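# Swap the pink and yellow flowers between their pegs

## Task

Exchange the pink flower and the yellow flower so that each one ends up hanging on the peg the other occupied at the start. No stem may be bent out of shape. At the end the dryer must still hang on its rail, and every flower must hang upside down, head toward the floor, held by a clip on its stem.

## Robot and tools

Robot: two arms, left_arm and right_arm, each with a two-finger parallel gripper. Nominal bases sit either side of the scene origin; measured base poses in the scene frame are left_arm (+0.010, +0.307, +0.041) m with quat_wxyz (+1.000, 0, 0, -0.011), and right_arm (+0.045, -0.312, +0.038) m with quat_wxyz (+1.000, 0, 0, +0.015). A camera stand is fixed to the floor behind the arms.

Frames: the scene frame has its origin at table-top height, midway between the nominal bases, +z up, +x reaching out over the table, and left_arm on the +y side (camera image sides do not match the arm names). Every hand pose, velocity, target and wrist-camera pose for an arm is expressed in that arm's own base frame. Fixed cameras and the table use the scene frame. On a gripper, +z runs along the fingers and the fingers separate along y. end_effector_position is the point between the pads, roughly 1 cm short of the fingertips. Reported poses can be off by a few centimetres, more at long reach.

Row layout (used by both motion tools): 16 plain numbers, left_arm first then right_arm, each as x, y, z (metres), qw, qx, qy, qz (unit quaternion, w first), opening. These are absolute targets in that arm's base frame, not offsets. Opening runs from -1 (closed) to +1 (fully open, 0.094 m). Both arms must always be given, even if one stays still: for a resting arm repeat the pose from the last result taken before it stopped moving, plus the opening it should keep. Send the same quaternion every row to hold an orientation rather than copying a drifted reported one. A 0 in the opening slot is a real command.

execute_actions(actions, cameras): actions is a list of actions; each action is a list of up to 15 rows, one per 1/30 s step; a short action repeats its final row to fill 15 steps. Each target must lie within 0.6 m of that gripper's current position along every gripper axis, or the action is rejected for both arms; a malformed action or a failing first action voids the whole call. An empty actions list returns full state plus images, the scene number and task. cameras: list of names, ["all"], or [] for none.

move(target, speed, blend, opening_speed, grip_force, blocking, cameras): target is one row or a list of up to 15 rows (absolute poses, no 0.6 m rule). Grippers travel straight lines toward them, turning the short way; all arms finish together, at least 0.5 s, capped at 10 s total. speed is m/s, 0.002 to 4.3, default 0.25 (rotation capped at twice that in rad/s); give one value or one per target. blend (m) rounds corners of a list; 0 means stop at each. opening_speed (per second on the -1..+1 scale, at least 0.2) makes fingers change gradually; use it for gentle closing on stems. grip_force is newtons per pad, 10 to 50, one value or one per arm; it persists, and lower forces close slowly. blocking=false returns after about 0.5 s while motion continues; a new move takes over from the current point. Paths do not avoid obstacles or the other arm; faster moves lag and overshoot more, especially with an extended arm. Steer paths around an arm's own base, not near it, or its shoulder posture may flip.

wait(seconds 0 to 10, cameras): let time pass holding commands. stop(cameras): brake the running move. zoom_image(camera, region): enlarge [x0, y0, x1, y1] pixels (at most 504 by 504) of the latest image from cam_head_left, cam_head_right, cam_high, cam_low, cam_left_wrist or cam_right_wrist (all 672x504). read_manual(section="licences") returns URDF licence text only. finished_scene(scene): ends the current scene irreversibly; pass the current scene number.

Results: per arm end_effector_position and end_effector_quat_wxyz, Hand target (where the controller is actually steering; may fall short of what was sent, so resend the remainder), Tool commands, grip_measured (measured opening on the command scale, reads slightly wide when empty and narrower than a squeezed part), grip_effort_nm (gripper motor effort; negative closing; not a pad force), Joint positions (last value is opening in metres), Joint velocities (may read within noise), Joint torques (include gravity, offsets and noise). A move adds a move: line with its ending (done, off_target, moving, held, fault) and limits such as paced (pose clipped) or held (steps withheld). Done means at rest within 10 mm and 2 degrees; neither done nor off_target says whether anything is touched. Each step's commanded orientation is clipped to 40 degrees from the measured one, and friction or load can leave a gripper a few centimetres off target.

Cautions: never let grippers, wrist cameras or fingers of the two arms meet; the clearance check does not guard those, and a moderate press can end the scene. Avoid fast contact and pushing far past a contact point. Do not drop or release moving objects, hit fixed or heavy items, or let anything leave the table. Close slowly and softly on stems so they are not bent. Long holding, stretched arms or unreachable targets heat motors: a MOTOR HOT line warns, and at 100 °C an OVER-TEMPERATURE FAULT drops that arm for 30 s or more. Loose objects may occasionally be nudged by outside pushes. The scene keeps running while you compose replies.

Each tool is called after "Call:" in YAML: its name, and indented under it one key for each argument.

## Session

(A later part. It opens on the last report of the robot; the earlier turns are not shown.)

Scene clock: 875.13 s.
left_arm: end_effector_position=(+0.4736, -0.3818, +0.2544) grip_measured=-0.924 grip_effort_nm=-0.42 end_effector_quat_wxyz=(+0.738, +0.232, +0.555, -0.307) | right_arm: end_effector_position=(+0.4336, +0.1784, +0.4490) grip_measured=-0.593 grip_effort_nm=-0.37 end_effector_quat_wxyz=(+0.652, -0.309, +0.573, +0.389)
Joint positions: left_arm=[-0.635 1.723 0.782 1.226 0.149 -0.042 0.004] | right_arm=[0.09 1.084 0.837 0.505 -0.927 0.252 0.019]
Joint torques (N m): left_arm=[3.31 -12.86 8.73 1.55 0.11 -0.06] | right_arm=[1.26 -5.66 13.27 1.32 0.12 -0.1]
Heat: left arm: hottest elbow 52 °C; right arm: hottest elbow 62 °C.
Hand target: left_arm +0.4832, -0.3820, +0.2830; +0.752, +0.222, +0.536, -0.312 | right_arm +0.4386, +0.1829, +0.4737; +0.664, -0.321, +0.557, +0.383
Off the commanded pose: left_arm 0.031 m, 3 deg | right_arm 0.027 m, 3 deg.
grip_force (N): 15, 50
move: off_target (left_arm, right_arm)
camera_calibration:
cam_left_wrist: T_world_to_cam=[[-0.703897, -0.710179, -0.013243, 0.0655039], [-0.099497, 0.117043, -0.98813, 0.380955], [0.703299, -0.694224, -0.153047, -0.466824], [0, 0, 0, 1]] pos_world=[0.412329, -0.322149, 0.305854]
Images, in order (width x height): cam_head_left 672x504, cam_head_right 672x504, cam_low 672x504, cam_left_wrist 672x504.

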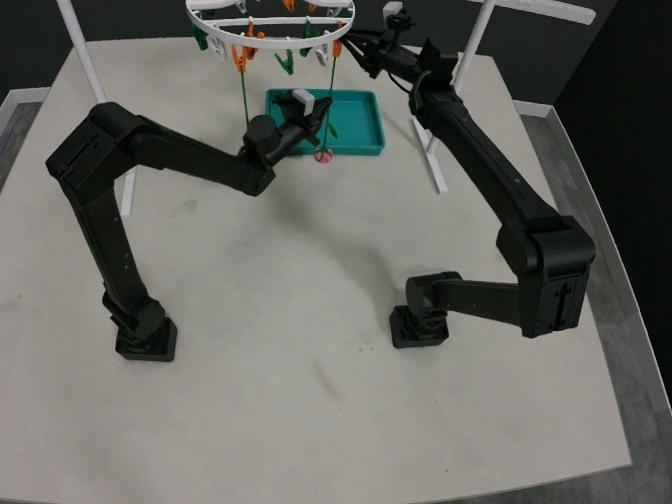

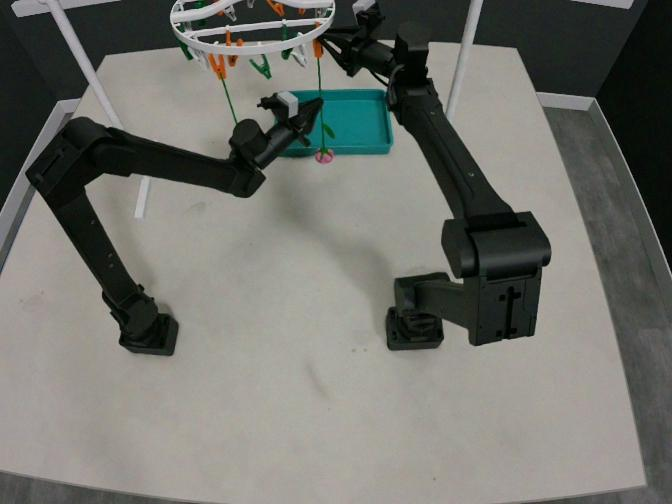

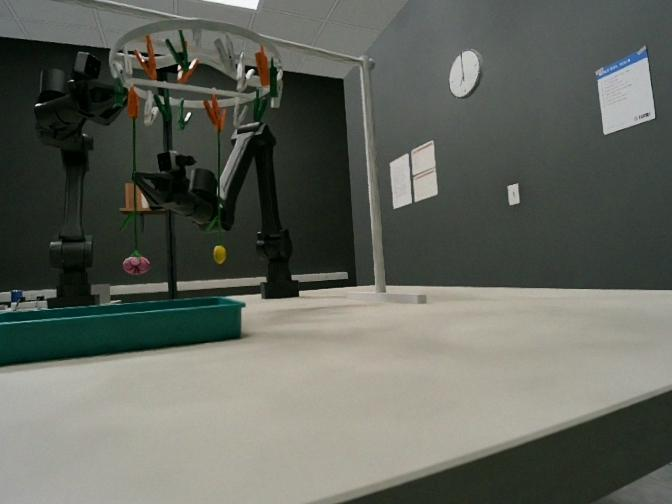

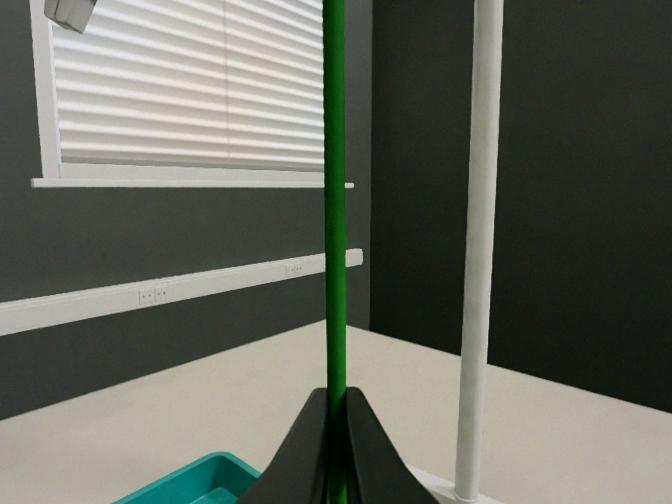

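Call:
move:
  target: [0.4845, -0.3828, 0.283, 0.7521, 0.2222, 0.5365, -0.3116, -1.0, 0.440, 0.1835, 0.4743, 0.6634, -0.3214, 0.5567, 0.3830, 0.1]
  speed: 0.05
  opening_speed: 0.5
  cameras: ["cam_low", "cam_head_left", "cam_head_right", "cam_right_wrist"]

Call:
zoom_image:
  camera: "cam_low"
  region: [90, 80, 160, 150]

Call:
zoom_image:
  camera: "cam_head_right"
  region: [290, 20, 350, 80]

Call:
zoom_image:
  camera: "cam_right_wrist"
  region: [220, 360, 460, 504]

Scene clock: 883.27 s.
left_arm: end_effector_position=(+0.4735, -0.3817, +0.2549) grip_measured=-0.924 grip_effort_nm=-0.42 end_effector_quat_wxyz=(+0.738, +0.232, +0.554, -0.307) | right_arm: end_effector_position=(+0.4339, +0.1784, +0.4484) grip_measured=+0.098 grip_effort_nm=0.08 end_effector_quat_wxyz=(+0.651, -0.308, +0.574, +0.390)
Joint positions: left_arm=[-0.635 1.723 0.782 1.226 0.149 -0.042 0.004] | right_arm=[0.09 1.085 0.837 0.503 -0.927 0.252 0.052]
Joint torques (N m): left_arm=[3.19 -12.75 8.75 1.57 0.11 -0.07] | right_arm=[1.32 -5.66 13.27 1.39 0.13 -0.11]
Heat: left arm: hottest elbow 52 °C; right arm: hottest elbow 62 °C.
Hand target: left_arm +0.4832, -0.3819, +0.2831; +0.752, +0.222, +0.536, -0.312 | right_arm +0.4385, +0.1829, +0.4738; +0.664, -0.321, +0.556, +0.383
Off the commanded pose: left_arm 0.030 m, 3 deg | right_arm 0.027 m, 3 deg.
grip_force (N): 15, 50
move: off_target (left_arm, right_arm)
camera_calibration:
cam_right_wrist: T_world_to_cam=[[0.863895, -0.502385, -0.0359728, -0.270066], [-0.166918, -0.21818, -0.961528, 0.582797], [0.475209, 0.836664, -0.272341, -0.144532], [0, 0, 0, 1]] pos_world=[0.39927, 0.112402, 0.511299]
Images, in order (width x height): cam_head_left 672x504, cam_head_right 672x504, cam_low 672x504, cam_right_wrist 672x504.

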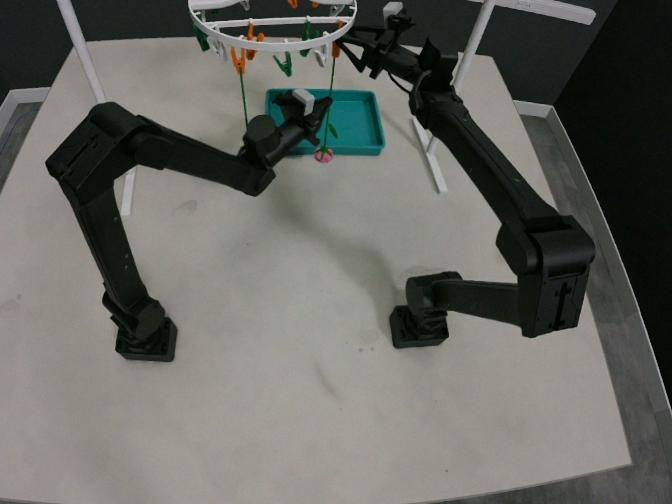

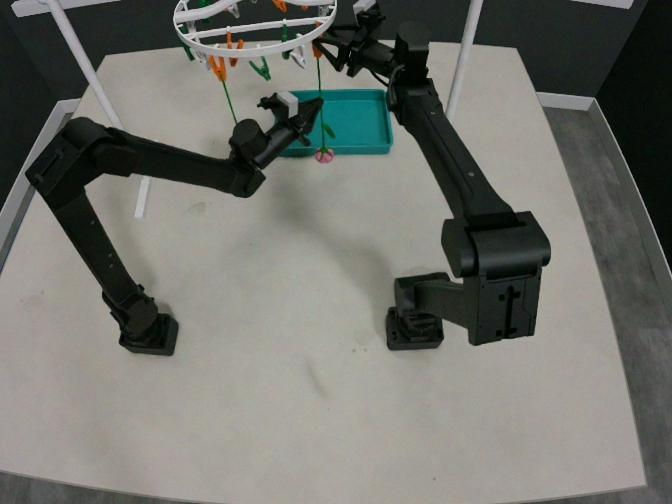

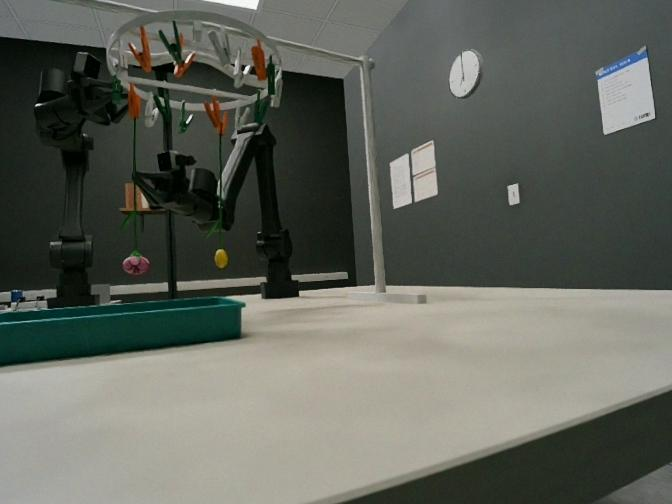

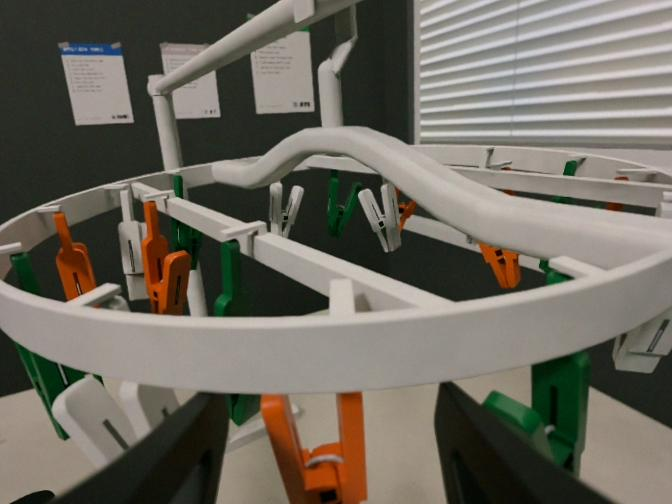

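Scaled by 7.200 from the camera's 672x504 image, which has a finer 960x720 frame.

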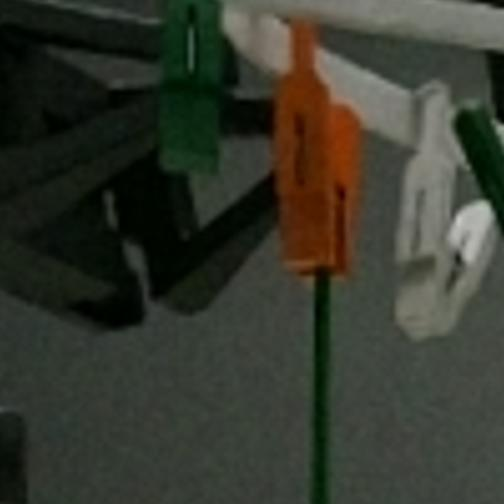

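Scaled by 8.400 from the camera's 672x504 image, which has a finer 960x720 frame.

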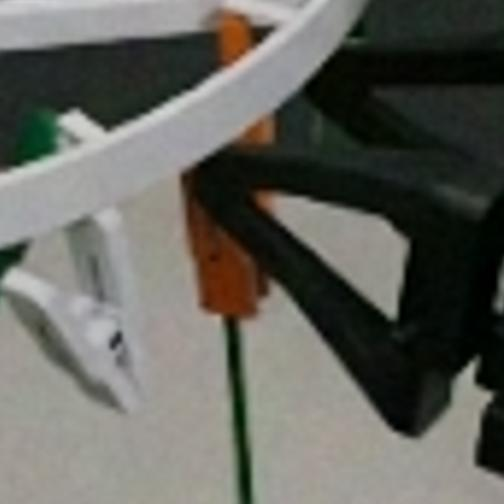

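Scaled by 2.100 from the camera's 672x504 image, which has a finer 960x720 frame.

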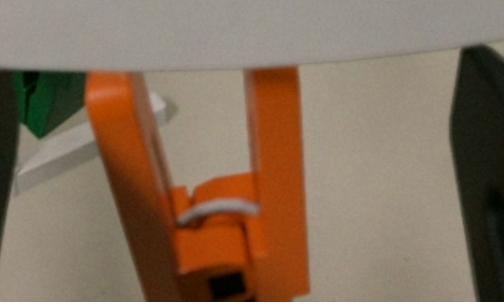

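Call:
move:
  target: [0.4845, -0.3828, 0.283, 0.7521, 0.2222, 0.5365, -0.3116, -1.0, 0.385, 0.088, 0.4743, 0.6634, -0.3214, 0.5567, 0.3830, 0.1]
  speed: 0.12
  cameras: ["cam_right_wrist", "cam_low", "cam_head_right"]

Call:
zoom_image:
  camera: "cam_right_wrist"
  region: [260, 180, 440, 360]

Scene clock: 888.40 s.
left_arm: end_effector_position=(+0.4736, -0.3816, +0.2548) grip_measured=-0.924 grip_effort_nm=-0.42 end_effector_quat_wxyz=(+0.738, +0.232, +0.554, -0.307) | right_arm: end_effector_position=(+0.3851, +0.0916, +0.4801) grip_measured=+0.099 grip_effort_nm=0.08 end_effector_quat_wxyz=(+0.666, -0.329, +0.552, +0.379)
Joint positions: left_arm=[-0.635 1.723 0.782 1.226 0.149 -0.042 0.004] | right_arm=[-0.187 0.973 0.795 0.678 -1.2 0.453 0.052]
Joint torques (N m): left_arm=[3.19 -12.75 8.75 1.57 0.1 -0.07] | right_arm=[-0.32 -4.42 7.86 1.84 0.21 0.2]
Heat: left arm: hottest elbow 52 °C; right arm: hottest elbow 62 °C.
Hand target: left_arm +0.4833, -0.3818, +0.2830; +0.752, +0.222, +0.536, -0.312 | right_arm +0.3850, +0.0881, +0.4743; +0.663, -0.321, +0.557, +0.383
Off the commanded pose: left_arm 0.030 m, 3 deg | right_arm 0.007 m, 1 deg.
grip_force (N): 15, 50
move: off_target (left_arm)
camera_calibration:
cam_right_wrist: T_world_to_cam=[[0.86975, -0.492685, 0.0282203, -0.304364], [-0.0998841, -0.231753, -0.967633, 0.56454], [0.483278, 0.83878, -0.250778, -0.0536984], [0, 0, 0, 1]] pos_world=[0.34706, 0.0259192, 0.54139]
Images, in order (width x height): cam_head_right 672x504, cam_low 672x504, cam_right_wrist 672x504.

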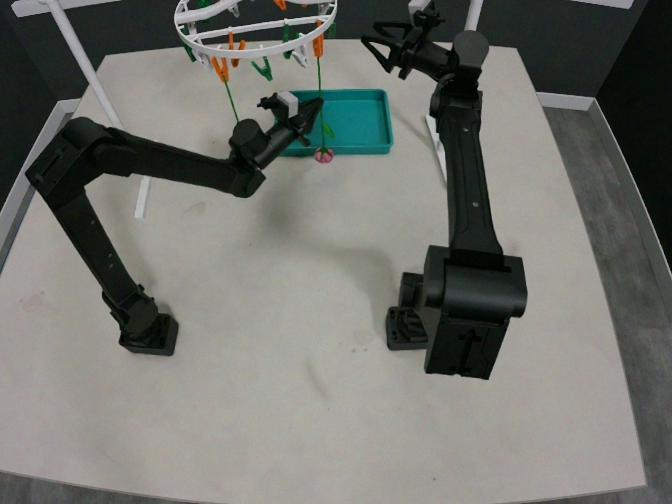

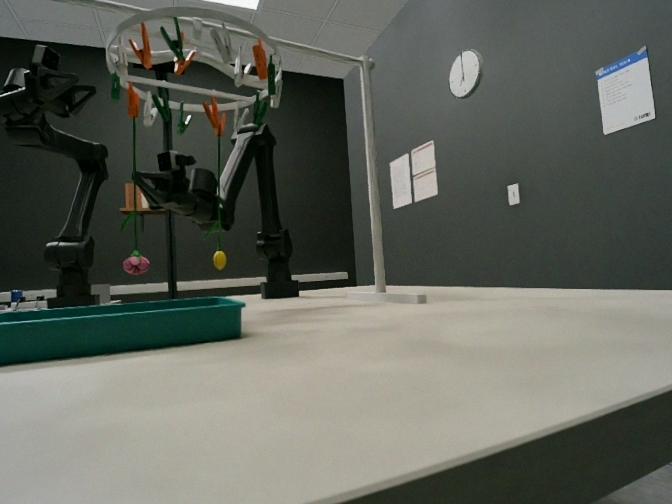

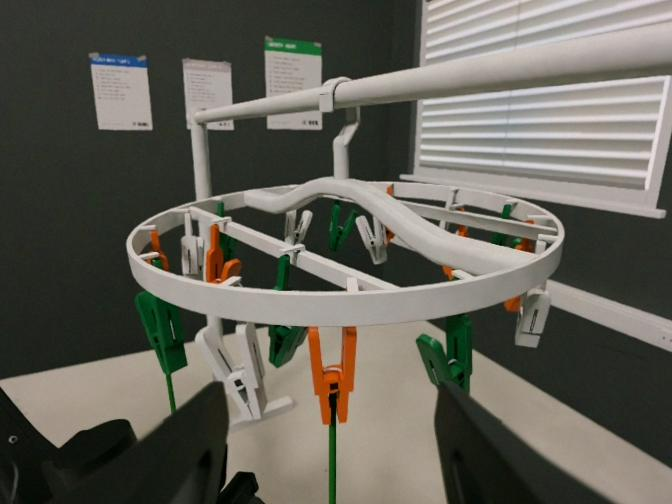

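Scaled by 2.800 from the camera's 672x504 image, which has a finer 960x720 frame.

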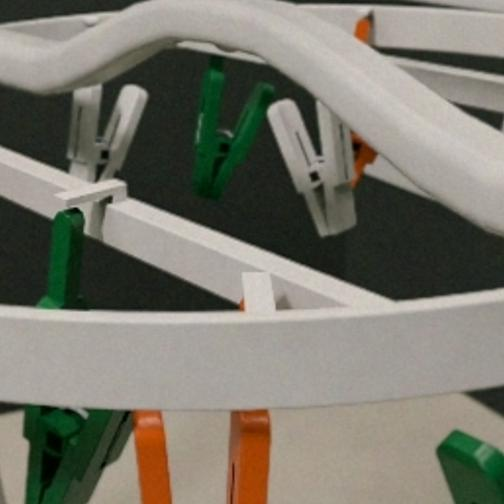

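Call:
move:
  target:
    - [0.4845, -0.3828, 0.283, 0.7521, 0.2222, 0.5365, -0.3116, -0.5, 0.385, 0.088, 0.4743, 0.6634, -0.3214, 0.5567, 0.3830, 0.1]
    - [0.395, -0.293, 0.27, 0.7521, 0.2222, 0.5365, -0.3116, -0.5, 0.33, 0.02, 0.45, 0.6634, -0.3214, 0.5567, 0.3830, 0.1]
  speed: 0.12
  opening_speed: 0.3
  cameras: ["all"]

Call:
zoom_image:
  camera: "cam_low"
  region: [90, 60, 250, 300]

Scene clock: 895.80 s.
left_arm: end_effector_position=(+0.3957, -0.2989, +0.2581) grip_measured=-0.502 grip_effort_nm=0.05 end_effector_quat_wxyz=(+0.742, +0.229, +0.548, -0.309) | right_arm: end_effector_position=(+0.3280, +0.0247, +0.4525) grip_measured=+0.099 grip_effort_nm=0.07 end_effector_quat_wxyz=(+0.666, -0.324, +0.559, +0.373)
Joint positions: left_arm=[-0.574 1.506 0.475 1.336 0.207 -0.063 0.023] | right_arm=[-0.471 1.034 0.67 1.571 -1.393 1.185 0.052]
Joint torques (N m): left_arm=[3.25 -8.94 5.09 2.71 0.11 -0.07] | right_arm=[-0.21 -2.55 7.56 0.72 0.74 0.16]
Heat: left arm: hottest elbow 52 °C; right arm: hottest elbow 60 °C.
Hand target: left_arm +0.3949, -0.2932, +0.2699; +0.752, +0.222, +0.536, -0.312 | right_arm +0.3302, +0.0206, +0.4500; +0.665, -0.316, +0.563, +0.376
Off the commanded pose: left_arm 0.013 m, 2 deg | right_arm 0.006 m, 1 deg.
joint sent to its limit (right arm) — joint 4 (wrist pitch), upper limit. The joint targets still meet the commanded pose.
grip_force (N): 15, 50
move: off_target (left_arm)
camera_calibration:
cam_left_wrist: T_world_to_cam=[[-0.703799, -0.710275, -0.0132967, 0.069539], [-0.0874604, 0.105207, -0.990597, 0.359531], [0.704995, -0.696018, -0.136166, -0.359505], [0, 0, 0, 1]] pos_world=[0.333835, -0.238656, 0.308123]
cam_right_wrist: T_world_to_cam=[[0.860886, -0.508167, 0.0253441, -0.282339], [-0.110789, -0.235838, -0.965456, 0.519345], [0.49659, 0.82834, -0.259329, 0.0228296], [0, 0, 0, 1]] pos_world=[0.289262, -0.0399043, 0.514481]

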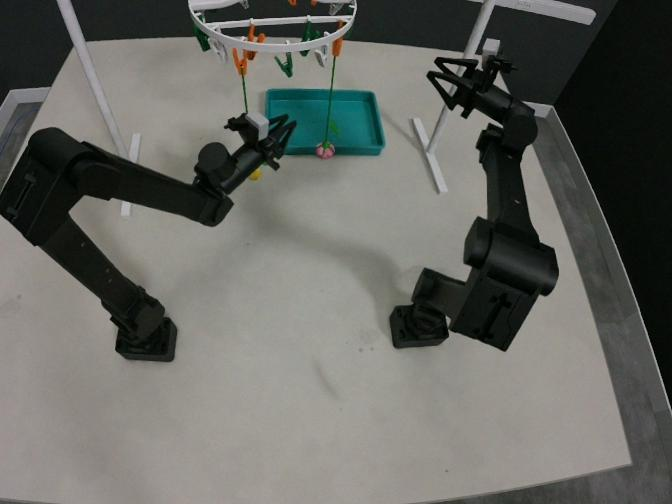

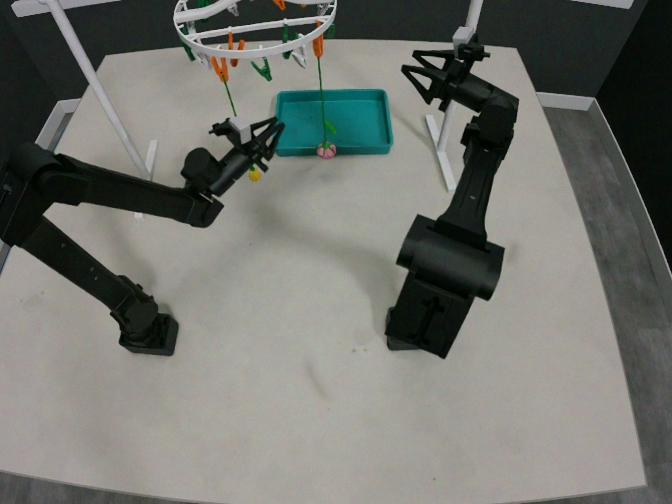

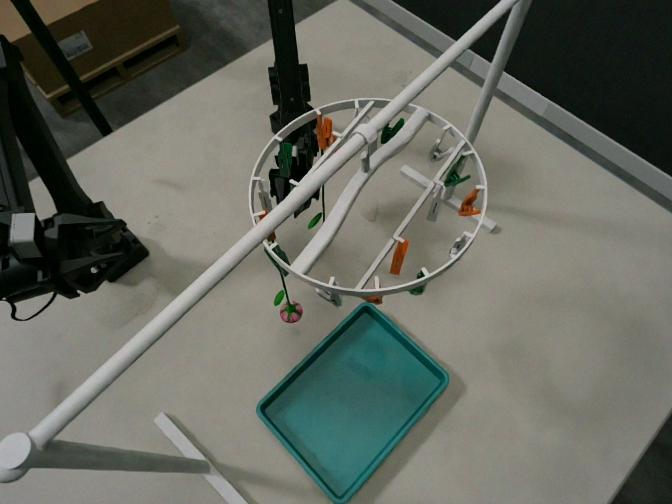

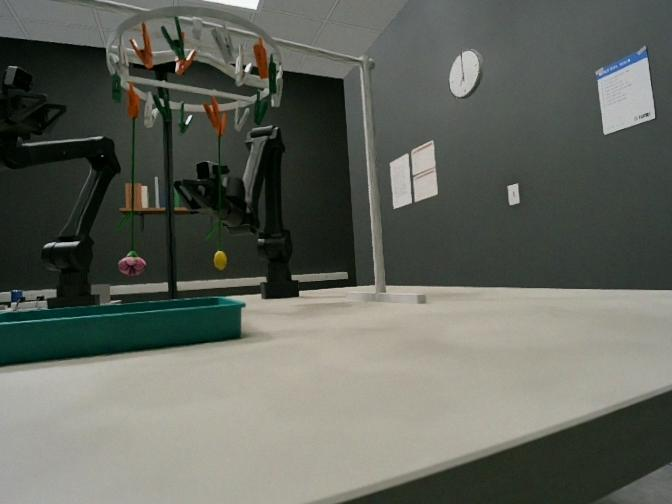

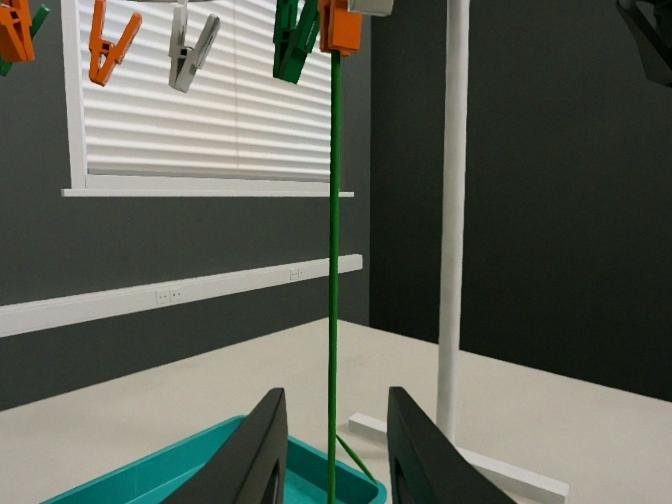

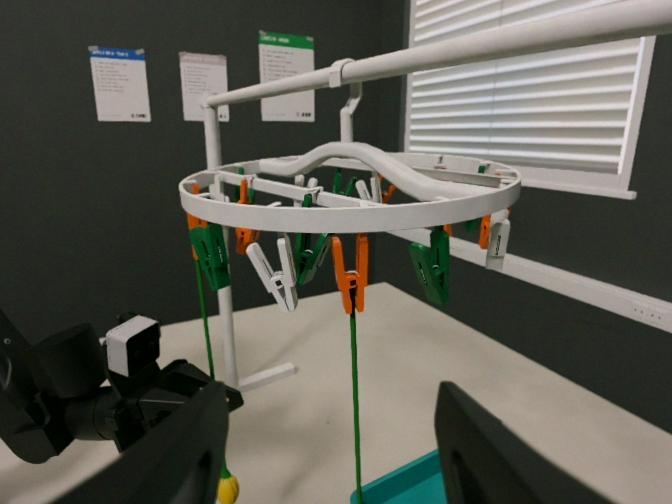

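Scaled by 2.100 from the camera's 672x504 image, which has a finer 960x720 frame.

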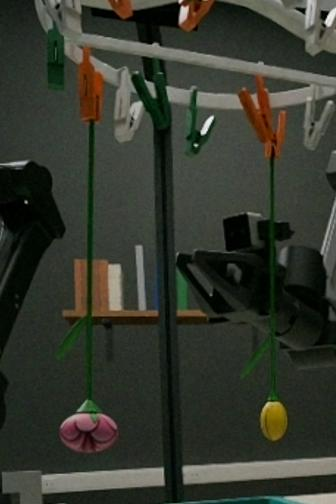

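Call:
finished_scene:
  scene: 1

The scene is finished: the task was done.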